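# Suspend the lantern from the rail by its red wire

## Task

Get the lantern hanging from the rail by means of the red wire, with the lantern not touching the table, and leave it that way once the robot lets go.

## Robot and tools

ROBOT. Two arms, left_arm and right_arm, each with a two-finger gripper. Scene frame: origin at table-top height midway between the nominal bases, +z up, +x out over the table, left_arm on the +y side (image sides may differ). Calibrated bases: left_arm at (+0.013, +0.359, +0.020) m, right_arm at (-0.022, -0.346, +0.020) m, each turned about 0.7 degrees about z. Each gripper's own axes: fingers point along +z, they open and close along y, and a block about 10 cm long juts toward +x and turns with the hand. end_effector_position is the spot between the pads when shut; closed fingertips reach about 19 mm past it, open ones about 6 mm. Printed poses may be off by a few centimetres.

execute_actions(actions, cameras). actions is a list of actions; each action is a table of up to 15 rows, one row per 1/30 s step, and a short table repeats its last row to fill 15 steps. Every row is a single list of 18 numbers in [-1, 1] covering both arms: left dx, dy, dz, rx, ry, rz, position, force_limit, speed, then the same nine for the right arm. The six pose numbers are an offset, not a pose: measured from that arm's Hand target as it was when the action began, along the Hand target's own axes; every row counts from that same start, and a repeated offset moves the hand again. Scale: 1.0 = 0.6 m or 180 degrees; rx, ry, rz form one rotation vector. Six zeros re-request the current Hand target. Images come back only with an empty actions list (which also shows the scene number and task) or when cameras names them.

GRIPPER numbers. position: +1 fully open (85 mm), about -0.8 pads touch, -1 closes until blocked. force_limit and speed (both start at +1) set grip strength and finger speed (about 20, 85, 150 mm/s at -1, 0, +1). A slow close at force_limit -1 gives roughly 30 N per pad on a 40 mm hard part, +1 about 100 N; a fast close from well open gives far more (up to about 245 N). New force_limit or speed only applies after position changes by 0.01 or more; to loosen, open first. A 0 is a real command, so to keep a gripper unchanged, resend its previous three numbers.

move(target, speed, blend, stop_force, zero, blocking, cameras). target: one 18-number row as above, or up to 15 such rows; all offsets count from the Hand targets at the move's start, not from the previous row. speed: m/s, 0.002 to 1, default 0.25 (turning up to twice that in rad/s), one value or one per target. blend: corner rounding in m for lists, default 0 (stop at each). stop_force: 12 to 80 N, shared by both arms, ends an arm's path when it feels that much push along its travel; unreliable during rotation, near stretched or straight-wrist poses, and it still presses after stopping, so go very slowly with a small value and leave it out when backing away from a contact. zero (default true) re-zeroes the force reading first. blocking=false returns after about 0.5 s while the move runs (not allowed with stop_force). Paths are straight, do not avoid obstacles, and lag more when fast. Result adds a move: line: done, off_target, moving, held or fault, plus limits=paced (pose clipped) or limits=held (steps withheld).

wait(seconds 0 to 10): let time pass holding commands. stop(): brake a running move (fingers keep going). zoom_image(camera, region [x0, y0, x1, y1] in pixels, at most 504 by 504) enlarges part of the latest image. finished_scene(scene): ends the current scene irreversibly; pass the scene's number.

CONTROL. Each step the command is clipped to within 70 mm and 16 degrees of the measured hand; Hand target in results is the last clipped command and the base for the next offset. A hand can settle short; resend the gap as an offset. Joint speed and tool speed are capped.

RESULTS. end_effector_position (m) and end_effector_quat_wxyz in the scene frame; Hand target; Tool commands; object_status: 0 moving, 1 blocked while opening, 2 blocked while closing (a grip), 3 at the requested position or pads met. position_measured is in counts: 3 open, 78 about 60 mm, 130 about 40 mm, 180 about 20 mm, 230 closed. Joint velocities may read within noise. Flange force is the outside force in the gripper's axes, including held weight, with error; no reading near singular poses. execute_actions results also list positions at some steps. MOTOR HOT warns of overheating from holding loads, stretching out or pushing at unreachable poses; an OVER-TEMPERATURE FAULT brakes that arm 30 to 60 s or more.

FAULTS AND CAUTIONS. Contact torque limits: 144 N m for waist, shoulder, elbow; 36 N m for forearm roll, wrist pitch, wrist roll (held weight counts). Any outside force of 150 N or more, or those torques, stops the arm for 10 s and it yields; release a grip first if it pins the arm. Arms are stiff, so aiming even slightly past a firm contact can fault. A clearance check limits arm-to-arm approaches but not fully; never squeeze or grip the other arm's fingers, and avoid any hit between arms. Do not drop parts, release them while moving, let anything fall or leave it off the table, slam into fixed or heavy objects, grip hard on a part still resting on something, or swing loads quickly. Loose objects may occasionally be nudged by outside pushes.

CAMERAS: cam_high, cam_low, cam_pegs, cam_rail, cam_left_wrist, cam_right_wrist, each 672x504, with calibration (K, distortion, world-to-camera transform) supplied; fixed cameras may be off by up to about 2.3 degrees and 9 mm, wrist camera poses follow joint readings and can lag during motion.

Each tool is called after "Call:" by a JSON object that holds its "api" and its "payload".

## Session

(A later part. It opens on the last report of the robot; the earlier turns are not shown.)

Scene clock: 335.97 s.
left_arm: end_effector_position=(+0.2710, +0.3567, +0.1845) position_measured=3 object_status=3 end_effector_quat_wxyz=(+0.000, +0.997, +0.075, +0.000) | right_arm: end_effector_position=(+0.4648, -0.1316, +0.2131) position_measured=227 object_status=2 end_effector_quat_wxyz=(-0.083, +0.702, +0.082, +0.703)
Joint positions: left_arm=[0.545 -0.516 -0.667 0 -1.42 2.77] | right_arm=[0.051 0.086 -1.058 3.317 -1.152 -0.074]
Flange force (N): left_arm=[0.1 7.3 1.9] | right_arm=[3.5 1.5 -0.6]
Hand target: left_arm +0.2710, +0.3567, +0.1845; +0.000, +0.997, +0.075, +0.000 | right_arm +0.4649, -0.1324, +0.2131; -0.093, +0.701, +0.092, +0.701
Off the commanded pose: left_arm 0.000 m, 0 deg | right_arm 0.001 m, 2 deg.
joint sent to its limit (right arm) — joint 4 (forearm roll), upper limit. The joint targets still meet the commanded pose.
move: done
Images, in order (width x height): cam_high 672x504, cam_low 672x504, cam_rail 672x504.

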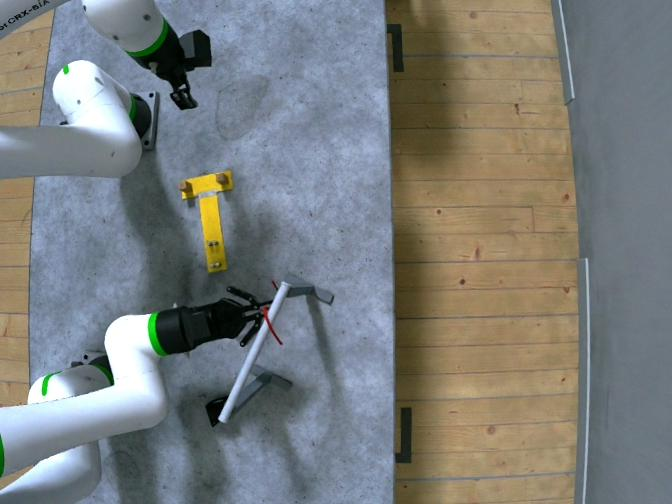

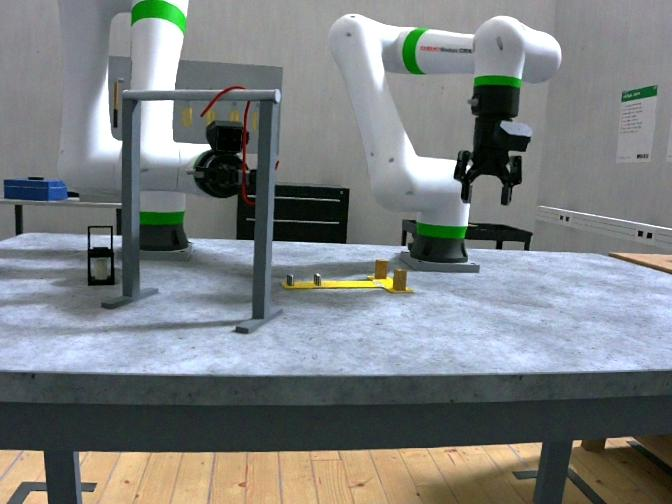

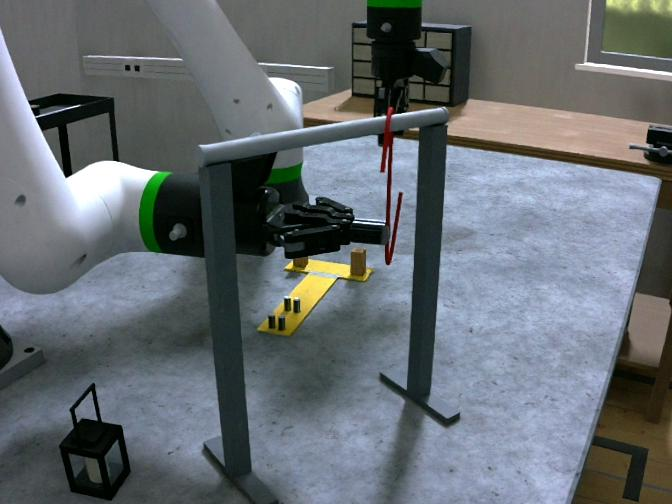

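Call:
{"api": "move", "payload": {"target": [[0,0,0,0,0,0,1,0.8,-1,-0.009,0,0,0,0,0,-1,0.7,-1],[0,0,0,0,0,0,1,0.8,-1,-0.009,0,0,0,0,0,-0.55,0.7,-1]], "speed": 0.02}}

Call:
{"api": "move", "payload": {"target": [0,0,0,0,0,0,1,0.8,-1,0,0,-0.08,0,0,0,-0.55,0.7,-1], "speed": 0.03, "cameras": ["cam_high","cam_low","cam_rail","cam_right_wrist"]}}

Call:
{"api": "zoom_image", "payload": {"camera": "cam_low", "region": [120, 30, 320, 230]}}

Call:
{"api": "zoom_image", "payload": {"camera": "cam_rail", "region": [20, 340, 180, 500]}}

Scene clock: 344.17 s.
left_arm: end_effector_position=(+0.2710, +0.3567, +0.1845) position_measured=3 object_status=3 end_effector_quat_wxyz=(+0.000, +0.997, +0.075, +0.000) | right_arm: end_effector_position=(+0.4648, -0.1316, +0.2076) position_measured=199 object_status=0 end_effector_quat_wxyz=(-0.083, +0.702, +0.082, +0.703)
Joint positions: left_arm=[0.545 -0.516 -0.667 0 -1.42 2.77] | right_arm=[0.049 0.114 -1.059 3.317 -1.18 -0.069]
Flange force (N): left_arm=[0.6 7.6 2.2] | right_arm=[-2.6 -1.2 -0.8]
Hand target: left_arm +0.2710, +0.3567, +0.1845; +0.000, +0.997, +0.075, +0.000 | right_arm +0.4649, -0.1324, +0.2077; -0.093, +0.701, +0.092, +0.701
Off the commanded pose: left_arm 0.000 m, 0 deg | right_arm 0.001 m, 2 deg.
joint sent to its limit (right arm) — joint 4 (forearm roll), upper limit. The joint targets still meet the commanded pose.
move: done

Scene clock: 346.07 s.
left_arm: end_effector_position=(+0.2710, +0.3567, +0.1845) position_measured=3 object_status=3 end_effector_quat_wxyz=(+0.000, +0.997, +0.075, +0.000) | right_arm: end_effector_position=(+0.4185, -0.1439, +0.2078) position_measured=199 object_status=3 end_effector_quat_wxyz=(-0.077, +0.702, +0.075, +0.704)
Joint positions: left_arm=[0.545 -0.516 -0.667 0 -1.42 2.77] | right_arm=[0.029 0.011 -1.183 3.317 -1.202 -0.066]
Flange force (N): left_arm=[0.6 7.8 2.0] | right_arm=no reading
Hand target: left_arm +0.2710, +0.3567, +0.1845; +0.000, +0.997, +0.075, +0.000 | right_arm +0.4185, -0.1448, +0.2077; -0.093, +0.701, +0.092, +0.701
Off the commanded pose: left_arm 0.000 m, 0 deg | right_arm 0.001 m, 3 deg.
joint sent to its limit (right arm) — joint 4 (forearm roll), upper limit. The joint targets are off in orientation, not in position.
move: off_target (right_arm)
camera_calibration:
cam_right_wrist: T_world_to_cam=[[0.187191, -0.982119, 0.0200643, -0.213936], [-0.33288, -0.082637, -0.939341, 0.337678], [0.924203, 0.169157, -0.342397, -0.156936], [0, 0, 0, 1]] pos_world=[0.297494, -0.155659, 0.267753]
Images, in order (width x height): cam_high 672x504, cam_low 672x504, cam_rail 672x504, cam_right_wrist 672x504.

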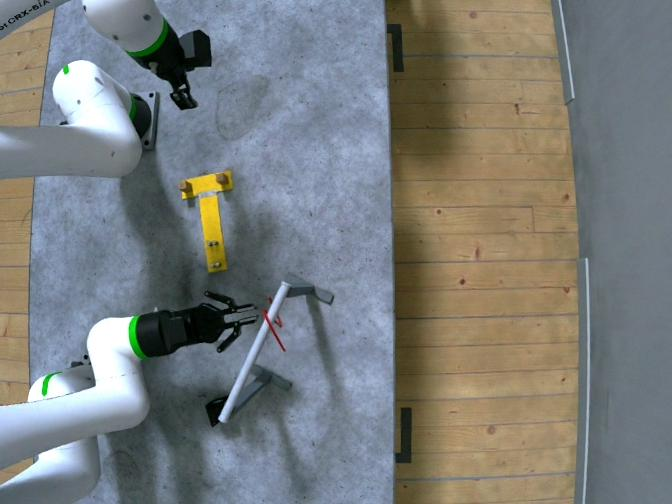

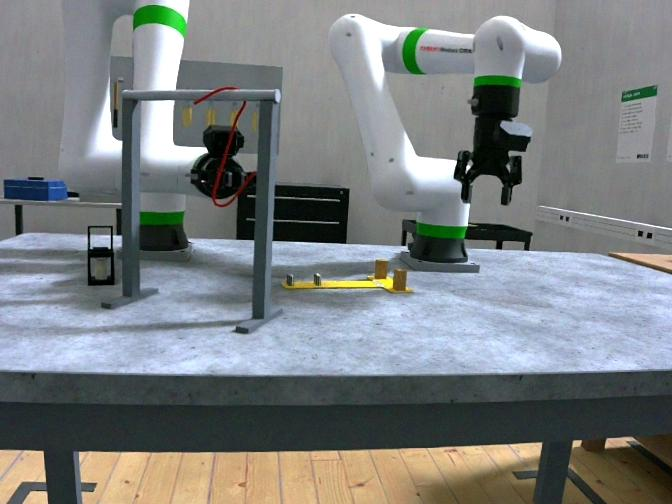

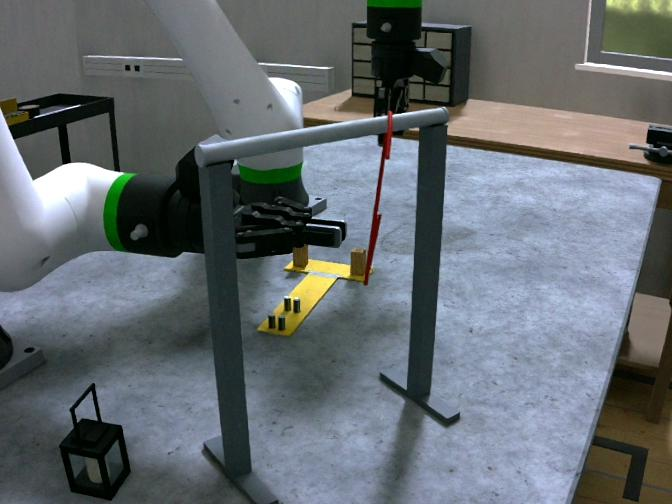

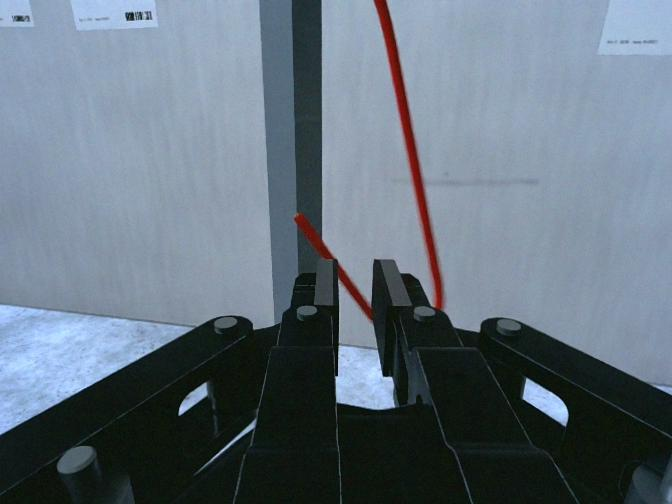

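Scaled by 2.520 from the camera's 672x504 image, which has a finer 960x720 frame.

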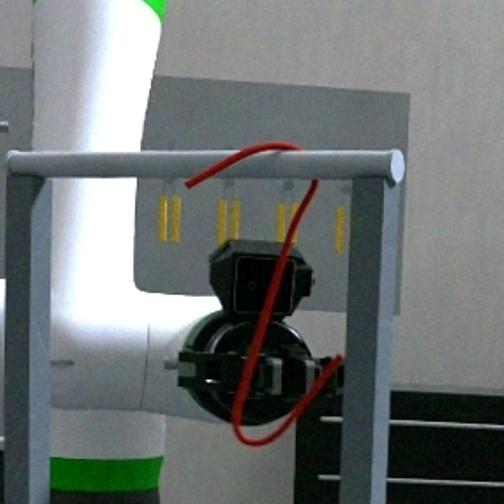

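Scaled by 3.150 from the camera's 672x504 image, which has a finer 960x720 frame.

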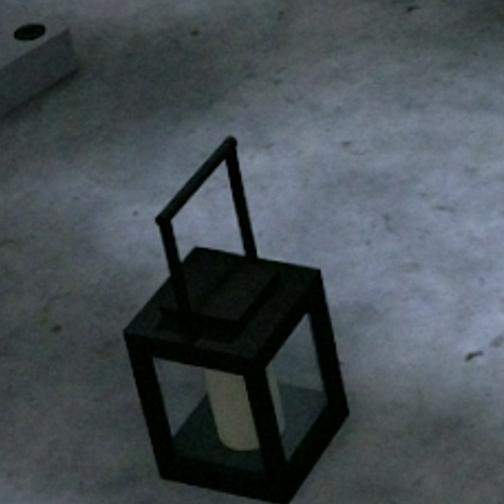

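Call:
{"api": "move", "payload": {"target": [[0,0,0,0,0,0,1,0.8,-1,0.3,0,-0.05,0,0,0,-0.55,0.7,-1],[0,0,0,0,0,0,1,0.8,-1,0.32,-0.011,-0.2,-0.19,-0.195,0.188,-0.55,0.7,-1],[0,0,0,0,0,0,1,0.8,-1,0.07,0.345,-0.321,-0.377,-0.39,0.376,-0.4,0,-1]], "blend": 0.03, "cameras": ["cam_high","cam_rail","cam_right_wrist"]}}

Scene clock: 392.80 s.
left_arm: end_effector_position=(+0.2710, +0.3567, +0.1845) position_measured=3 object_status=3 end_effector_quat_wxyz=(+0.000, +0.997, +0.075, +0.000) | right_arm: end_effector_position=(+0.2863, -0.3948, +0.2495) position_measured=179 object_status=0 end_effector_quat_wxyz=(+0.001, +0.804, -0.594, +0.000)
Joint positions: left_arm=[0.545 -0.516 -0.667 0 -1.42 2.77] | right_arm=[-0.61 -0.362 -0.424 3.143 1.51 -0.685]
Flange force (N): left_arm=[0.0 7.2 2.4] | right_arm=[-0.9 1.2 3.8]
Hand target: left_arm +0.2710, +0.3567, +0.1845; +0.000, +0.997, +0.075, +0.000 | right_arm +0.2863, -0.3948, +0.2495; +0.001, +0.804, -0.594, +0.000
Off the commanded pose: left_arm 0.000 m, 0 deg | right_arm 0.000 m, 0 deg.
move: done
camera_calibration:
cam_right_wrist: T_world_to_cam=[[-0.948851, -0.314502, 0.0277576, 0.150472], [-0.286103, 0.893681, 0.345657, 0.363643], [-0.133516, 0.320036, -0.93795, 0.532862], [0, 0, 0, 1]] pos_world=[0.317961, -0.448192, 0.369925]
Images, in order (width x height): cam_high 672x504, cam_rail 672x504, cam_right_wrist 672x504.

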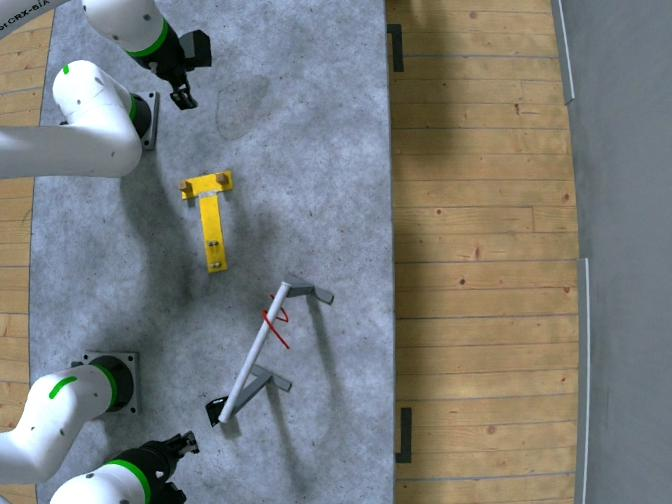

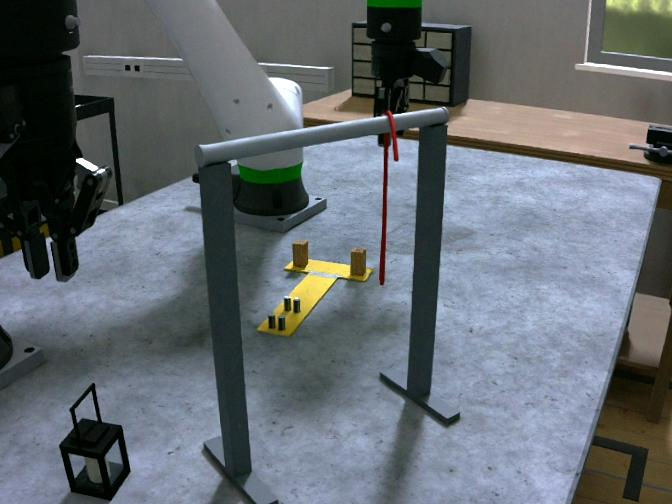

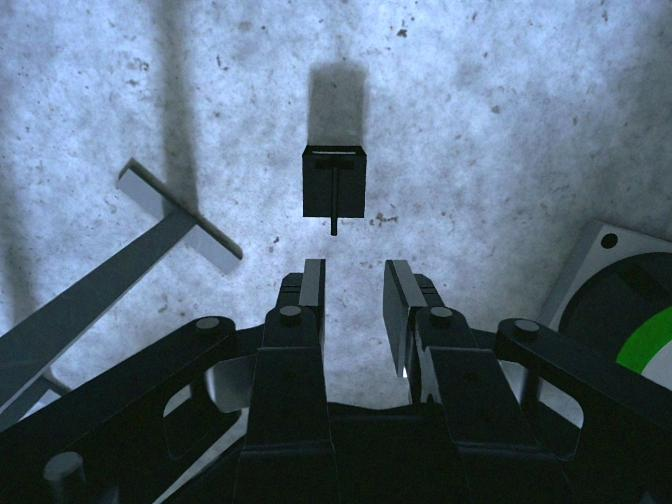

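Call:
{"api": "move", "payload": {"target": [[0,0,0,0,0,0,1,0.8,-1,-0.005,-0.01,0.249,0,0,0,-0.4,0,-1],[0,0,0,0,0,0,1,0.8,-1,-0.005,-0.01,0.249,0,0,0,-1,0,-1],[0,0,0,0,0,0,1,0.8,-1,-0.005,-0.01,0.199,0,0,0,-1,0,-1]], "speed": 0.12, "cameras": ["cam_rail","cam_right_wrist"]}}

Scene clock: 405.00 s.
left_arm: end_effector_position=(+0.2710, +0.3567, +0.1845) position_measured=3 object_status=3 end_effector_quat_wxyz=(+0.000, +0.997, +0.075, +0.000) | right_arm: end_effector_position=(+0.2910, -0.3902, +0.1301) position_measured=229 object_status=2 end_effector_quat_wxyz=(+0.001, +0.804, -0.594, +0.000)
Joint positions: left_arm=[0.545 -0.516 -0.667 0 -1.42 2.77] | right_arm=[-0.587 -0.277 -0.65 3.143 1.198 -0.708]
Flange force (N): left_arm=[-0.1 6.5 2.2] | right_arm=[-0.9 1.4 5.9]
Hand target: left_arm +0.2710, +0.3567, +0.1845; +0.000, +0.997, +0.075, +0.000 | right_arm +0.2910, -0.3902, +0.1301; +0.001, +0.804, -0.594, +0.000
Off the commanded pose: left_arm 0.000 m, 0 deg | right_arm 0.000 m, 0 deg.
move: done
camera_calibration:
cam_right_wrist: T_world_to_cam=[[-0.948882, -0.314409, 0.0277607, 0.159774], [-0.286004, 0.893681, 0.34574, 0.402007], [-0.133513, 0.320127, -0.93792, 0.420026], [0, 0, 0, 1]] pos_world=[0.322661, -0.443493, 0.250525]
Images, in order (width x height): cam_rail 672x504, cam_right_wrist 672x504.

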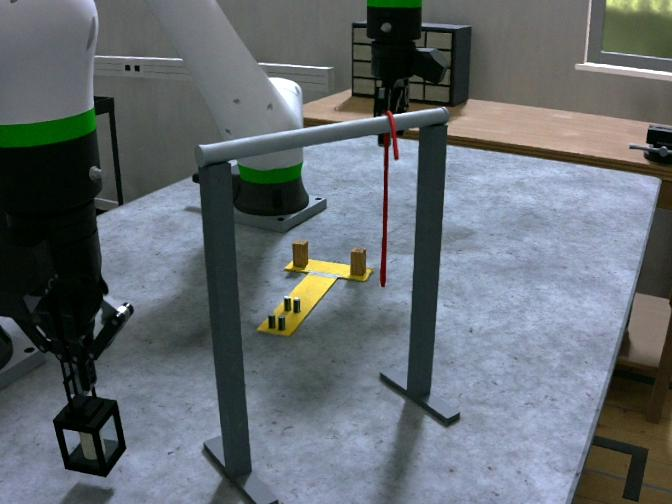

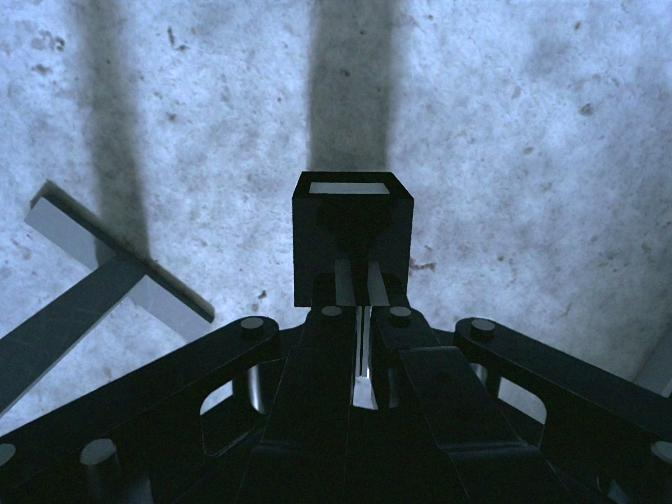

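Call:
{"api": "move", "payload": {"target": [[0,0,0,0,0,0,1,0.8,-1,-0.116,0.036,0,0,0,0.417,-1,0,-1],[0,0,0,0,0,0,1,0.8,-1,-0.116,0.036,0.046,0,0,0.417,-1,0,-1]], "speed": 0.15}}

Call:
{"api": "move", "payload": {"target": [[0,0,0,0,0,0,1,0.8,-1,0,0,0.0045,0,0,0,-1,0,-1],[0,0,0,0,0,0,1,0.8,-1,0,0,0.0045,0,0,0,-0.3,0,-1],[0,0,0,0,0,0,1,0.8,-1,0,0,-0.3,0,0,0,-0.3,0,-1]], "speed": [0.01,0.05,0.2], "cameras": ["cam_rail","cam_right_wrist","cam_low"]}}

Scene clock: 416.13 s.
left_arm: end_effector_position=(+0.2710, +0.3567, +0.1845) position_measured=3 object_status=3 end_effector_quat_wxyz=(+0.000, +0.997, +0.075, +0.000) | right_arm: end_effector_position=(+0.2499, -0.3302, +0.1025) position_measured=229 object_status=2 end_effector_quat_wxyz=(-0.001, -0.276, +0.961, +0.000)
Joint positions: left_arm=[0.545 -0.516 -0.667 0 -1.42 2.77] | right_arm=[-0.463 -0.39 -0.795 3.143 1.167 -2.143]
Flange force (N): left_arm=[0.2 7.4 2.2] | right_arm=[1.6 1.5 5.4]
Hand target: left_arm +0.2710, +0.3567, +0.1845; +0.000, +0.997, +0.075, +0.000 | right_arm +0.2499, -0.3301, +0.1025; -0.001, -0.276, +0.961, +0.000
Off the commanded pose: left_arm 0.000 m, 0 deg | right_arm 0.000 m, 0 deg.
move: done

Scene clock: 419.57 s.
left_arm: end_effector_position=(+0.2710, +0.3567, +0.1845) position_measured=3 object_status=3 end_effector_quat_wxyz=(+0.000, +0.997, +0.075, +0.000) | right_arm: end_effector_position=(+0.2501, -0.3300, +0.2825) position_measured=167 object_status=3 end_effector_quat_wxyz=(-0.001, -0.276, +0.961, +0.000)
Joint positions: left_arm=[0.545 -0.516 -0.667 0 -1.42 2.77] | right_arm=[-0.462 -0.481 -0.419 3.142 1.633 -2.143]
Flange force (N): left_arm=[0.2 7.0 2.2] | right_arm=[1.6 0.5 4.2]
Hand target: left_arm +0.2710, +0.3567, +0.1845; +0.000, +0.997, +0.075, +0.000 | right_arm +0.2501, -0.3300, +0.2825; -0.001, -0.276, +0.961, +0.000
Off the commanded pose: left_arm 0.000 m, 0 deg | right_arm 0.000 m, 0 deg.
move: done
camera_calibration:
cam_right_wrist: T_world_to_cam=[[-0.548464, 0.835743, 0.0268369, 0.415225], [0.789867, 0.507291, 0.344625, -0.112433], [0.274404, 0.210212, -0.938357, 0.400088], [0, 0, 0, 1]] pos_world=[0.206758, -0.374089, 0.403029]
Images, in order (width x height): cam_low 672x504, cam_rail 672x504, cam_right_wrist 672x504.

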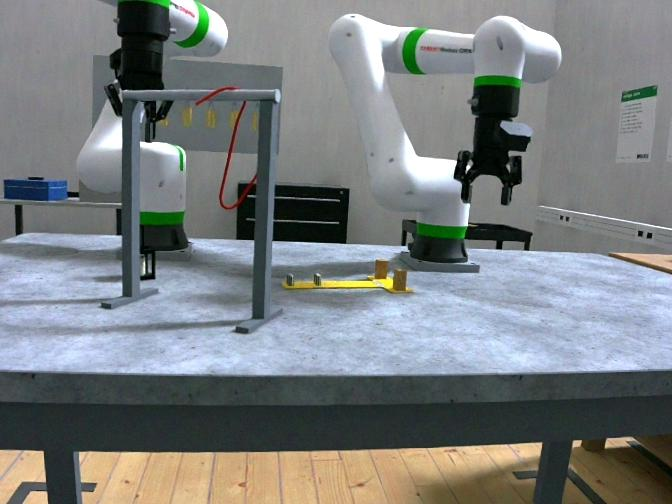

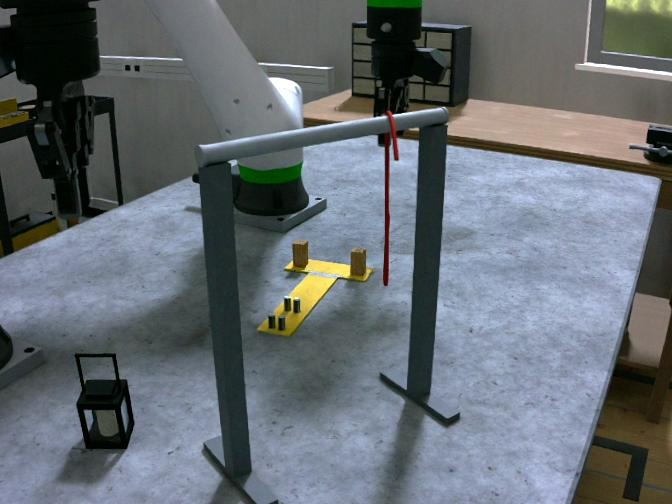

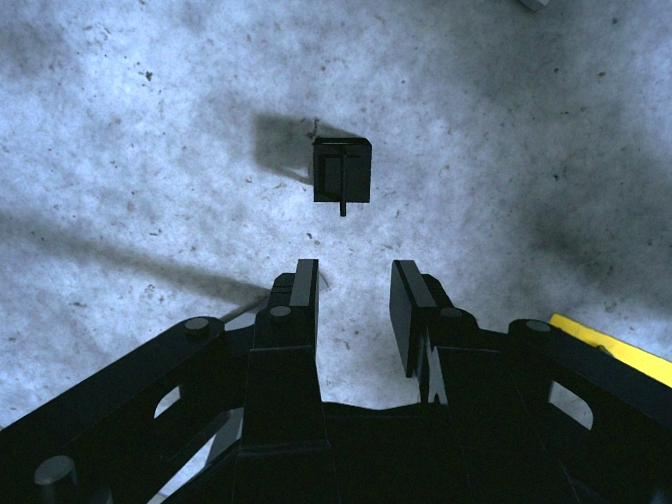

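Call:
{"api": "move", "payload": {"target": [[0,0,0,0,0,0,1,0.8,-1,0.3975,-0.322,-0.2,0,0,0,-0.3,0,-1],[-0.1,0.4,-0.07,-0.09,0.14,0.169,1,0.8,-1,0.3975,-0.322,-0.2,0,0,0,-0.3,0,-1],[-0.294,0.922,0.05,-0.183,0.279,0.338,1,0.8,-1,0.3975,-0.322,-0.2,0,0,0,-0.3,0,-1]], "blend": 0.05, "cameras": ["cam_high","cam_left_wrist"]}}

Scene clock: 434.83 s.
left_arm: end_effector_position=(+0.1789, -0.2166, +0.1545) position_measured=3 object_status=3 end_effector_quat_wxyz=(+0.231, +0.768, -0.427, +0.417) | right_arm: end_effector_position=(+0.1505, -0.6202, +0.4027) position_measured=167 object_status=3 end_effector_quat_wxyz=(-0.001, -0.276, +0.961, +0.000)
Joint positions: left_arm=[-1.125 0.029 -0.823 0.403 0.294 2.827] | right_arm=[-1.445 -0.289 -0.013 3.143 1.847 -1.16]
Flange force (N): left_arm=no reading | right_arm=[-0.2 1.0 4.6]
Hand target: left_arm +0.1789, -0.2166, +0.1546; +0.231, +0.768, -0.427, +0.417 | right_arm +0.1505, -0.6202, +0.4027; -0.001, -0.276, +0.961, +0.000
Off the commanded pose: left_arm 0.000 m, 0 deg | right_arm 0.000 m, 0 deg.
move: done
camera_calibration:
cam_left_wrist: T_world_to_cam=[[-0.861521, -0.507713, 0.00284013, 0.0473469], [-0.411168, 0.694394, -0.590557, 0.330139], [0.297861, -0.509945, -0.806991, 0.0892745], [0, 0, 0, 1]] pos_world=[0.149942, -0.159683, 0.266875]
Images, in order (width x height): cam_high 672x504, cam_left_wrist 672x504.

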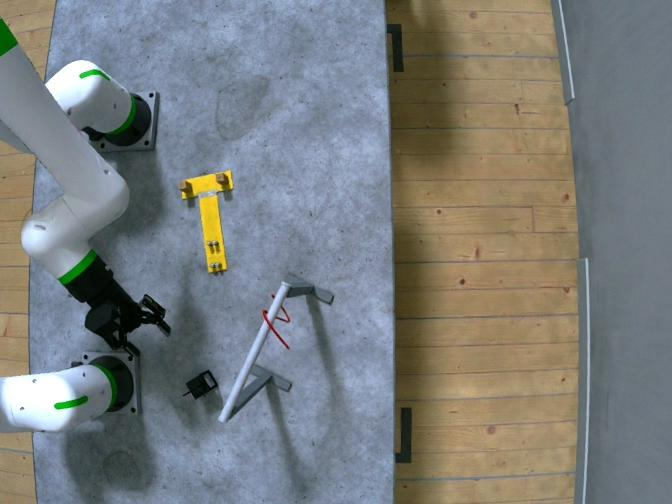

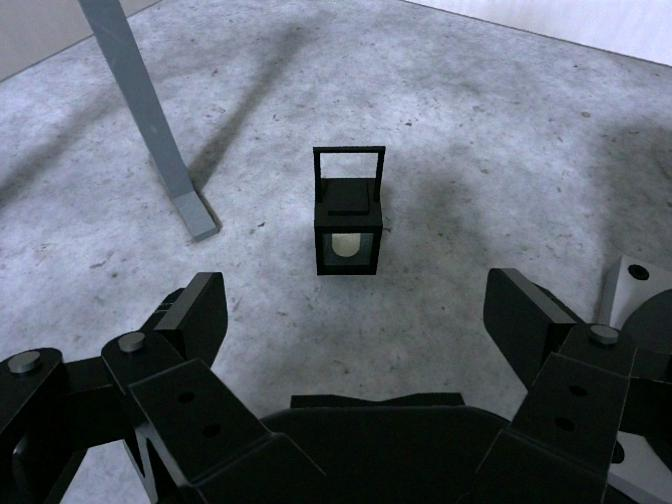

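Call:
{"api": "move", "payload": {"target": [[-0.038,0.008,0.15,0,0,0,1,0.8,-1,0,0,0,0,0,0,-0.3,0,-1],[-0.038,0.008,0.28,0,0,0,1,0.8,-1,0,0,0,0,0,0,-0.3,0,-1]], "speed": 0.15, "cameras": ["cam_rail","cam_left_wrist"]}}

Scene clock: 442.47 s.
left_arm: end_effector_position=(+0.2428, -0.3281, +0.0439) position_measured=3 object_status=3 end_effector_quat_wxyz=(+0.231, +0.768, -0.427, +0.417) | right_arm: end_effector_position=(+0.1505, -0.6202, +0.4027) position_measured=167 object_status=3 end_effector_quat_wxyz=(-0.001, -0.276, +0.961, +0.000)
Joint positions: left_arm=[-1.079 0.515 -0.481 0.186 0.424 3.02] | right_arm=[-1.445 -0.289 -0.013 3.143 1.847 -1.16]
Flange force (N): left_arm=[1.2 5.3 -8.4] | right_arm=[-0.1 1.5 4.6]
Hand target: left_arm +0.2428, -0.3281, +0.0439; +0.231, +0.768, -0.427, +0.417 | right_arm +0.1505, -0.6202, +0.4027; -0.001, -0.276, +0.961, +0.000
Off the commanded pose: left_arm 0.000 m, 0 deg | right_arm 0.000 m, 0 deg.
move: done
camera_calibration:
cam_left_wrist: T_world_to_cam=[[-0.861398, -0.507922, 0.00274254, 0.0459481], [-0.411301, 0.694347, -0.59052, 0.368491], [0.298034, -0.509801, -0.807019, -0.0758351], [0, 0, 0, 1]] pos_world=[0.213742, -0.271184, 0.156275]
Images, in order (width x height): cam_rail 672x504, cam_left_wrist 672x504.

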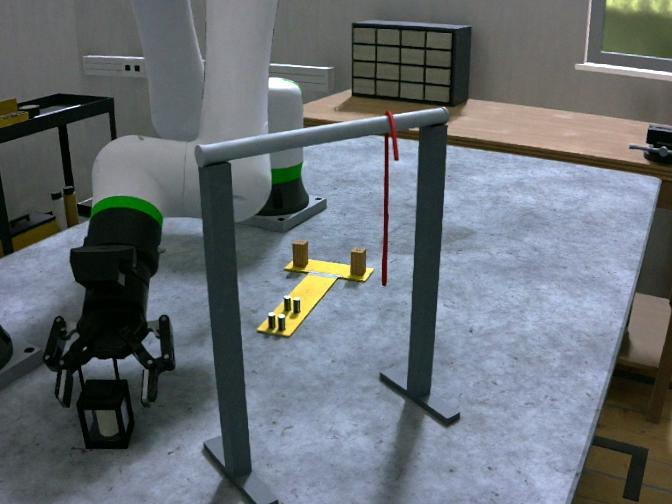

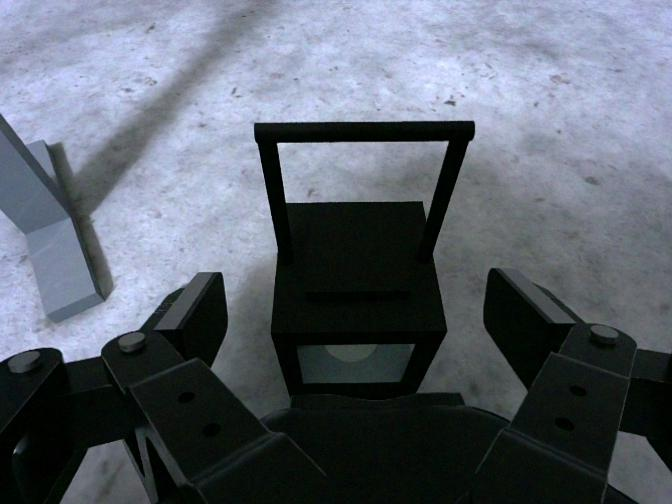

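Call:
{"api": "move", "payload": {"target": [[0,0,0.01,0,0,0,1,0.8,-1,0,0,0,0,0,0,-0.3,0,-1],[0,0,0.01,0,0,0,-1,-0.6,-1,0,0,0,0,0,0,-0.3,0,-1],[0.245,0,-0.149,0,0,0,-1,-0.6,-1,0,0,0,0,0,0,-0.3,0,-1]], "speed": 0.12, "cameras": ["cam_rail","cam_left_wrist","cam_low"]}}

Call:
{"api": "zoom_image", "payload": {"camera": "cam_low", "region": [150, 70, 310, 230]}}

Call:
{"api": "zoom_image", "payload": {"camera": "cam_rail", "region": [300, 90, 500, 290]}}

Scene clock: 453.93 s.
left_arm: end_effector_position=(+0.2455, -0.3325, +0.2158) position_measured=117 object_status=2 end_effector_quat_wxyz=(+0.232, +0.768, -0.427, +0.417) | right_arm: end_effector_position=(+0.1505, -0.6202, +0.4027) position_measured=167 object_status=3 end_effector_quat_wxyz=(-0.001, -0.276, +0.961, +0.000)
Joint positions: left_arm=[-1.148 0.217 -0.509 0.747 0.196 2.49] | right_arm=[-1.445 -0.289 -0.013 3.143 1.847 -1.16]
Flange force (N): left_arm=no reading | right_arm=[-0.1 1.7 4.8]
Hand target: left_arm +0.2454, -0.3326, +0.2158; +0.231, +0.768, -0.427, +0.417 | right_arm +0.1505, -0.6202, +0.4027; -0.001, -0.276, +0.961, +0.000
Off the commanded pose: left_arm 0.000 m, 0 deg | right_arm 0.000 m, 0 deg.
move: done
camera_calibration:
cam_left_wrist: T_world_to_cam=[[-0.861729, -0.507359, 0.00313062, 0.0456678], [-0.410879, 0.694215, -0.590969, 0.474127], [0.29766, -0.510542, -0.806688, 0.0595322], [0, 0, 0, 1]] pos_world=[0.216442, -0.275583, 0.328075]
Images, in order (width x height): cam_low 672x504, cam_rail 672x504, cam_left_wrist 672x504.

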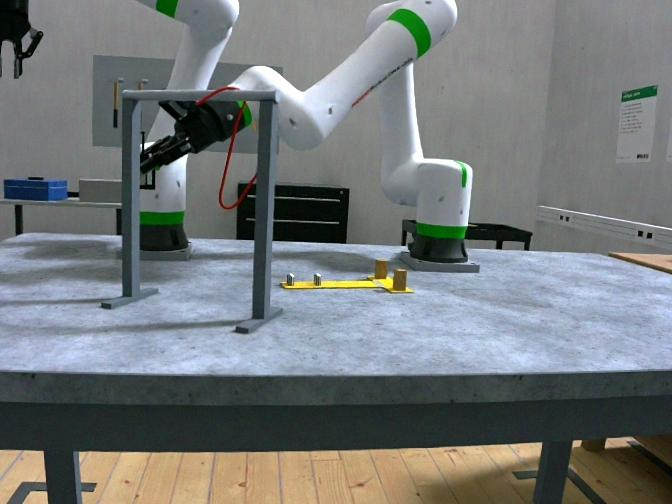

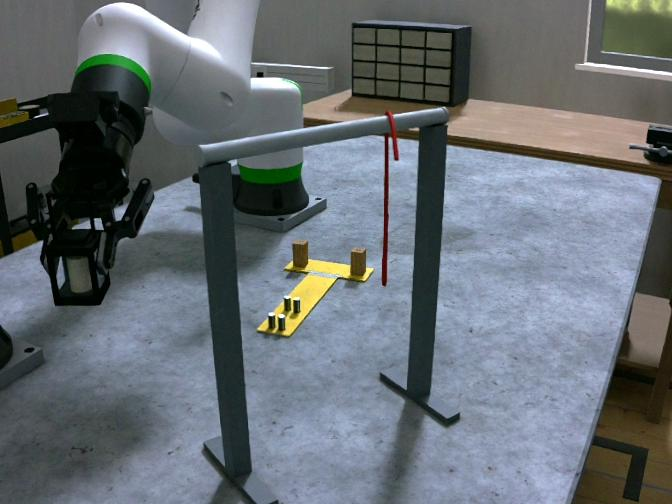

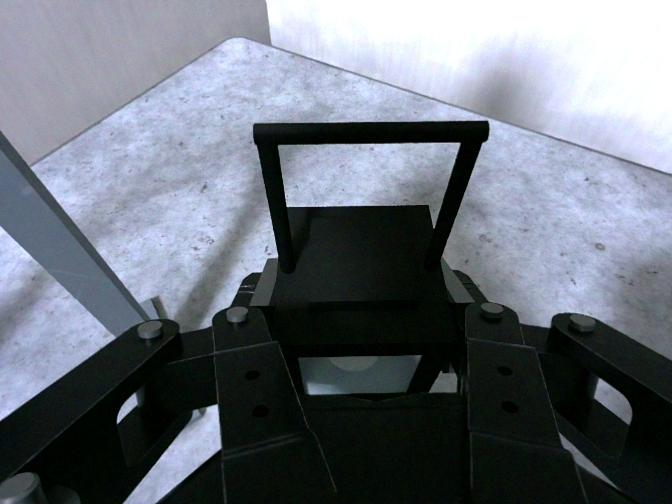

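Scaled by 3.150 from the camera's 672x504 image, which has a finer 960x720 frame.

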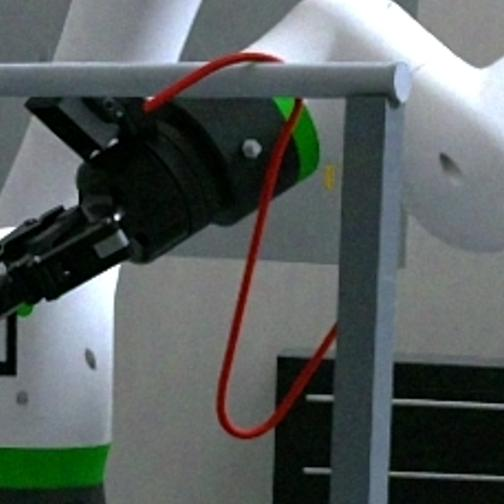

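Scaled by 2.520 from the camera's 672x504 image, which has a finer 960x720 frame.

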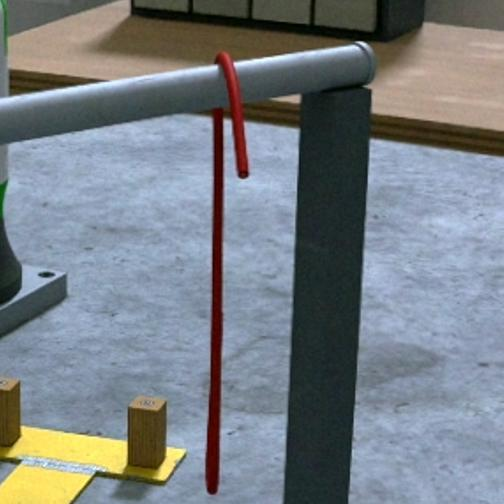

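Call:
{"api": "move", "payload": {"target": [-0.287,-0.345,-0.454,0,0,0,-1,-0.6,-1,0,0,0,0,0,0,-0.3,0,-1], "speed": 0.15}}

Call:
{"api": "move", "payload": {"target": [[0,0,0,0,0,0,-1,-0.6,-1,-0.363,0.206,0.005,0,0,-0.417,0,0,-1],[0,0,0,0,0,0,-1,-0.6,-1,-0.609,0.504,0.005,0.646,0.115,-0.646,0,0,-1],[0,0,0,0,0,0,-1,-0.6,-1,-0.789,0.415,0.005,0.646,0.115,-0.646,0,0,-1]], "blend": 0.03, "cameras": ["cam_high","cam_right_wrist","cam_low"]}}

Scene clock: 512.63 s.
left_arm: end_effector_position=(+0.2511, +0.0499, +0.2213) position_measured=117 object_status=2 end_effector_quat_wxyz=(+0.199, +0.796, -0.441, +0.363) | right_arm: end_effector_position=(+0.1505, -0.6202, +0.4027) position_measured=167 object_status=3 end_effector_quat_wxyz=(-0.001, -0.276, +0.961, +0.000)
Joint positions: left_arm=[-0.198 -0.837 -1.187 0.886 -0.759 1.829] | right_arm=[-1.445 -0.289 -0.013 3.143 1.847 -1.16]
Flange force (N): left_arm=no reading | right_arm=[-0.3 1.1 4.7]
Hand target: left_arm +0.2507, +0.0504, +0.2202; +0.231, +0.768, -0.427, +0.417 | right_arm +0.1505, -0.6202, +0.4027; -0.001, -0.276, +0.961, +0.000
Off the commanded pose: left_arm 0.001 m, 8 deg | right_arm 0.000 m, 0 deg.
joint sent to its limit (left arm) — joint 3 (elbow), lower limit, where the elbow is as bent as it goes. The joint targets are off in orientation, not in position.
move: off_target (left_arm)

Scene clock: 520.47 s.
left_arm: end_effector_position=(+0.2511, +0.0499, +0.2213) position_measured=117 object_status=2 end_effector_quat_wxyz=(+0.199, +0.796, -0.441, +0.363) | right_arm: end_effector_position=(+0.4197, -0.1571, +0.3993) position_measured=128 object_status=3 end_effector_quat_wxyz=(-0.052, +0.703, +0.052, +0.707)
Joint positions: left_arm=[-0.198 -0.837 -1.187 0.886 -0.759 1.829] | right_arm=[0.084 -0.71 -0.936 3.317 -0.234 -0.171]
Flange force (N): no reading
Hand target: left_arm +0.2511, +0.0499, +0.2213; +0.199, +0.796, -0.441, +0.363 (not the last commanded pose) | right_arm +0.4198, -0.1580, +0.3992; -0.073, +0.704, +0.073, +0.703
Off the commanded pose: left_arm 0.001 m, 8 deg | right_arm 0.001 m, 3 deg.
joint sent to its limit (right arm) — joint 4 (forearm roll), upper limit. The joint targets are off in orientation, not in position.
move: off_target (left_arm, right_arm)
camera_calibration:
cam_right_wrist: T_world_to_cam=[[0.119948, -0.992547, 0.0215083, -0.205015], [-0.335576, -0.0609244, -0.940041, 0.521674], [0.934345, 0.105538, -0.340383, -0.105379], [0, 0, 0, 1]] pos_world=[0.298113, -0.160583, 0.458935]
Images, in order (width x height): cam_high 672x504, cam_low 672x504, cam_right_wrist 672x504.

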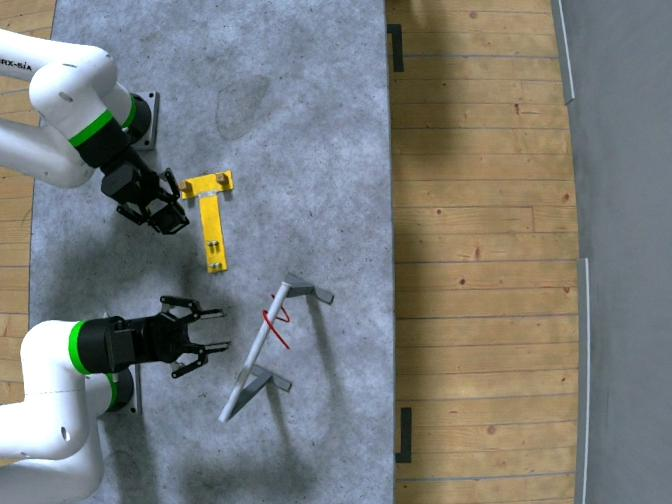

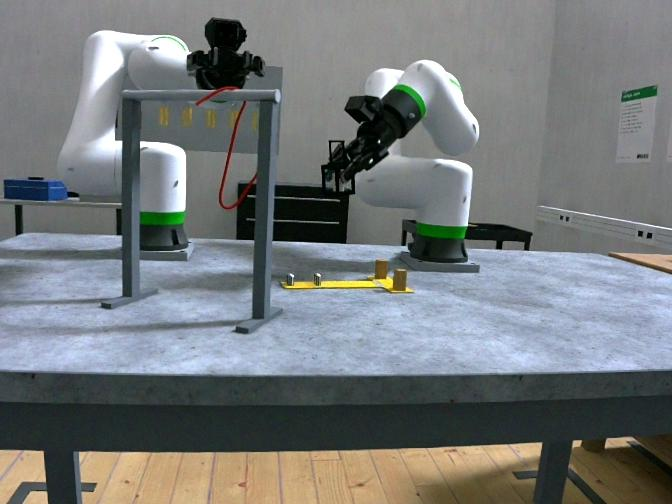

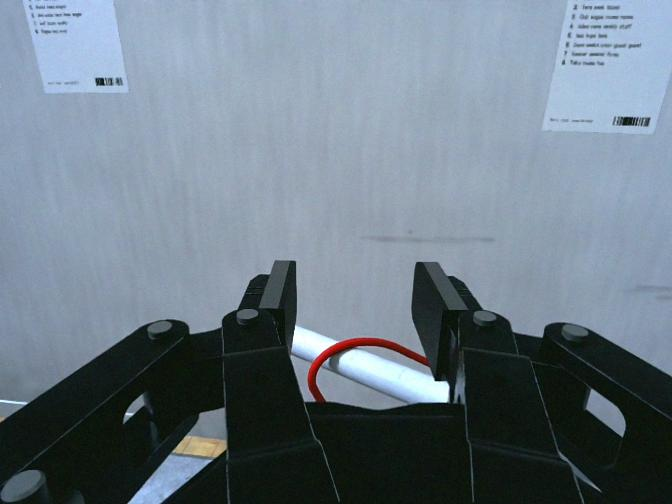

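Call:
{"api": "move", "payload": {"target": [0,0,0,0,0,0,-1,-0.6,-1,-0.19,0,0,0,0,0,0,0,-1], "cameras": ["cam_high","cam_right_wrist"]}}

Scene clock: 523.60 s.
left_arm: end_effector_position=(+0.2511, +0.0499, +0.2213) position_measured=117 object_status=2 end_effector_quat_wxyz=(+0.199, +0.796, -0.441, +0.363) | right_arm: end_effector_position=(+0.4196, -0.1572, +0.2851) position_measured=128 object_status=3 end_effector_quat_wxyz=(-0.060, +0.704, +0.060, +0.706)
Joint positions: left_arm=[-0.198 -0.837 -1.187 0.886 -0.759 1.829] | right_arm=[0.034 -0.446 -1.134 3.317 -0.699 -0.135]
Flange force (N): no reading
Hand target: left_arm +0.2511, +0.0499, +0.2213; +0.199, +0.796, -0.441, +0.363 | right_arm +0.4196, -0.1581, +0.2852; -0.073, +0.704, +0.073, +0.703
Off the commanded pose: left_arm 0.000 m, 0 deg | right_arm 0.001 m, 2 deg.
joint sent to its limit (right arm) — joint 4 (forearm roll), upper limit. The joint targets still meet the commanded pose.
move: done
camera_calibration:
cam_right_wrist: T_world_to_cam=[[0.142419, -0.989571, 0.0215961, -0.211539], [-0.336273, -0.0688942, -0.939241, 0.413141], [0.930934, 0.126504, -0.342578, -0.138835], [0, 0, 0, 1]] pos_world=[0.298302, -0.163307, 0.345046]
Images, in order (width x height): cam_high 672x504, cam_right_wrist 672x504.

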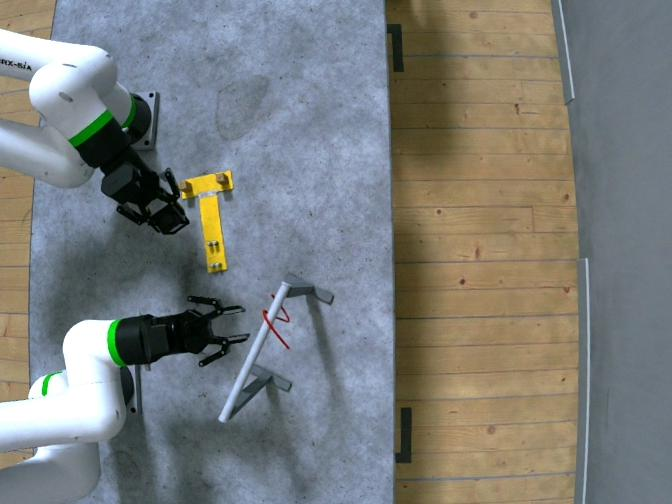

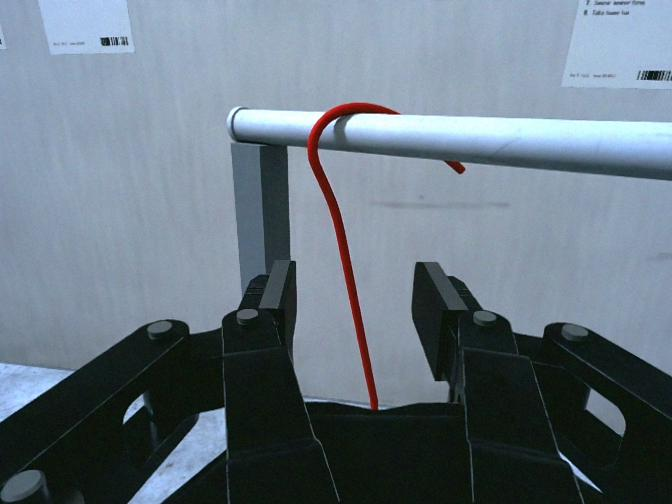

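Call:
{"api": "move", "payload": {"target": [0,0,0,0,0,0,-1,-0.6,-1,0,0,0.09,0,0,0,0,0,-1], "speed": 0.06, "cameras": ["cam_high","cam_right_wrist","cam_rail"]}}

Call:
{"api": "zoom_image", "payload": {"camera": "cam_rail", "region": [280, 90, 480, 290]}}

Scene clock: 530.03 s.
left_arm: end_effector_position=(+0.2511, +0.0499, +0.2213) position_measured=117 object_status=2 end_effector_quat_wxyz=(+0.199, +0.796, -0.441, +0.363) | right_arm: end_effector_position=(+0.4724, -0.1463, +0.2851) position_measured=128 object_status=3 end_effector_quat_wxyz=(-0.067, +0.704, +0.067, +0.704)
Joint positions: left_arm=[-0.198 -0.837 -1.187 0.886 -0.759 1.829] | right_arm=[0.042 -0.228 -1.011 3.317 -0.792 -0.124]
Flange force (N): no reading
Hand target: left_arm +0.2511, +0.0499, +0.2213; +0.199, +0.796, -0.441, +0.363 | right_arm +0.4725, -0.1470, +0.2851; -0.073, +0.704, +0.073, +0.703
Off the commanded pose: left_arm 0.000 m, 0 deg | right_arm 0.001 m, 1 deg.
joint sent to its limit (right arm) — joint 4 (forearm roll), upper limit. The joint targets still meet the commanded pose.
move: done
camera_calibration:
cam_right_wrist: T_world_to_cam=[[0.16223, -0.986516, 0.0216223, -0.217303], [-0.336801, -0.0759562, -0.938507, 0.430612], [0.927495, 0.144972, -0.344582, -0.184499], [0, 0, 0, 1]] pos_world=[0.351406, -0.154918, 0.345256]
Images, in order (width x height): cam_high 672x504, cam_rail 672x504, cam_right_wrist 672x504.

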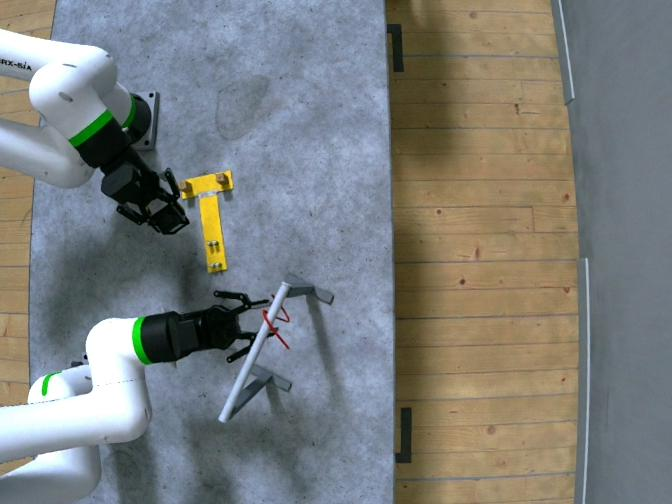

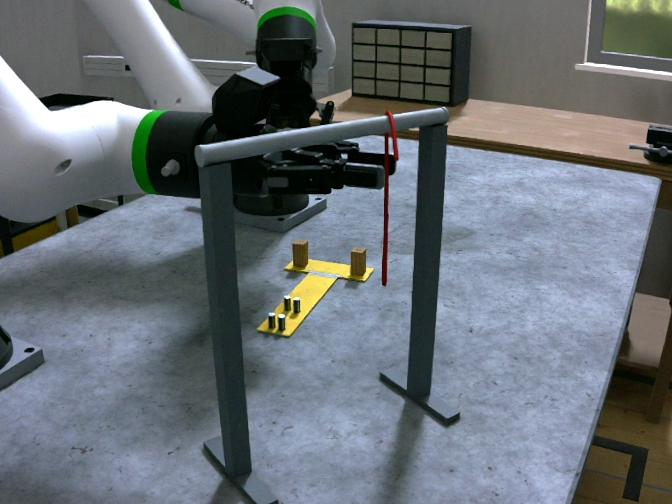

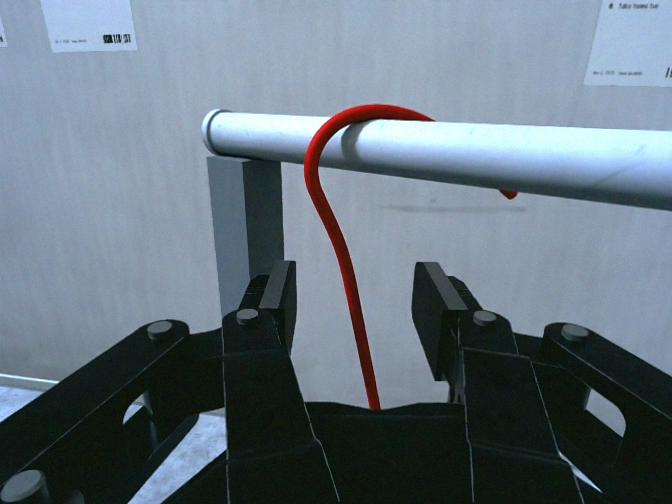

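Scaled by 2.520 from the camera's 672x504 image, which has a finer 960x720 frame.

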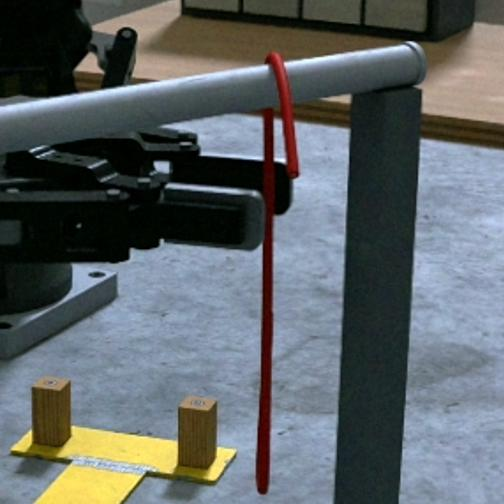

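Call:
{"api": "move", "payload": {"target": [[0,0,0,0,0,0,-1,-0.6,-1,0,0,0.025,0,0,0,0,0,-1],[0,0,0,0,0,0,-1,-0.6,-1,0,0,0.025,0,0,0,-1,0,-1]], "speed": 0.06, "cameras": ["cam_right_wrist"]}}

Scene clock: 537.87 s.
left_arm: end_effector_position=(+0.2511, +0.0499, +0.2213) position_measured=117 object_status=2 end_effector_quat_wxyz=(+0.199, +0.796, -0.441, +0.363) | right_arm: end_effector_position=(+0.4871, -0.1433, +0.2851) position_measured=224 object_status=0 end_effector_quat_wxyz=(-0.069, +0.704, +0.069, +0.704)
Joint positions: left_arm=[-0.198 -0.837 -1.187 0.886 -0.759 1.829] | right_arm=[0.045 -0.178 -0.976 3.317 -0.805 -0.122]
Flange force (N): no reading
Hand target: left_arm +0.2511, +0.0499, +0.2213; +0.199, +0.796, -0.441, +0.363 | right_arm +0.4872, -0.1439, +0.2851; -0.073, +0.704, +0.073, +0.703
Off the commanded pose: left_arm 0.000 m, 0 deg | right_arm 0.001 m, 1 deg.
joint sent to its limit (right arm) — joint 4 (forearm roll), upper limit. The joint targets still meet the commanded pose.
move: done
camera_calibration:
cam_right_wrist: T_world_to_cam=[[0.166782, -0.985755, 0.0217096, -0.218843], [-0.336828, -0.0776544, -0.938358, 0.435572], [0.926677, 0.149189, -0.344981, -0.19745], [0, 0, 0, 1]] pos_world=[0.366184, -0.152444, 0.345357]
Images, in order (width x height): cam_right_wrist 672x504.

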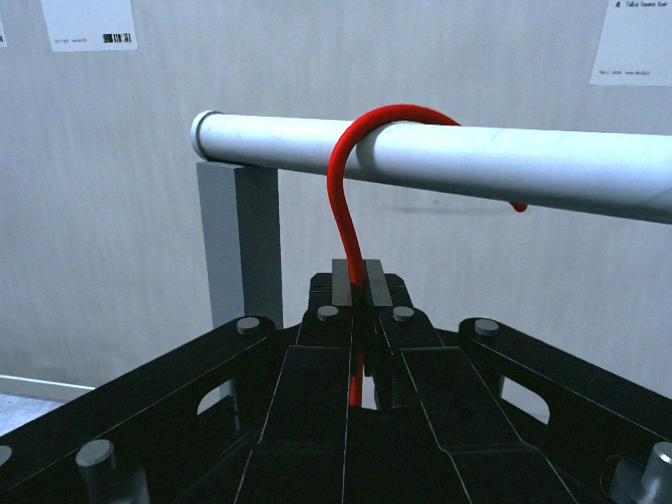

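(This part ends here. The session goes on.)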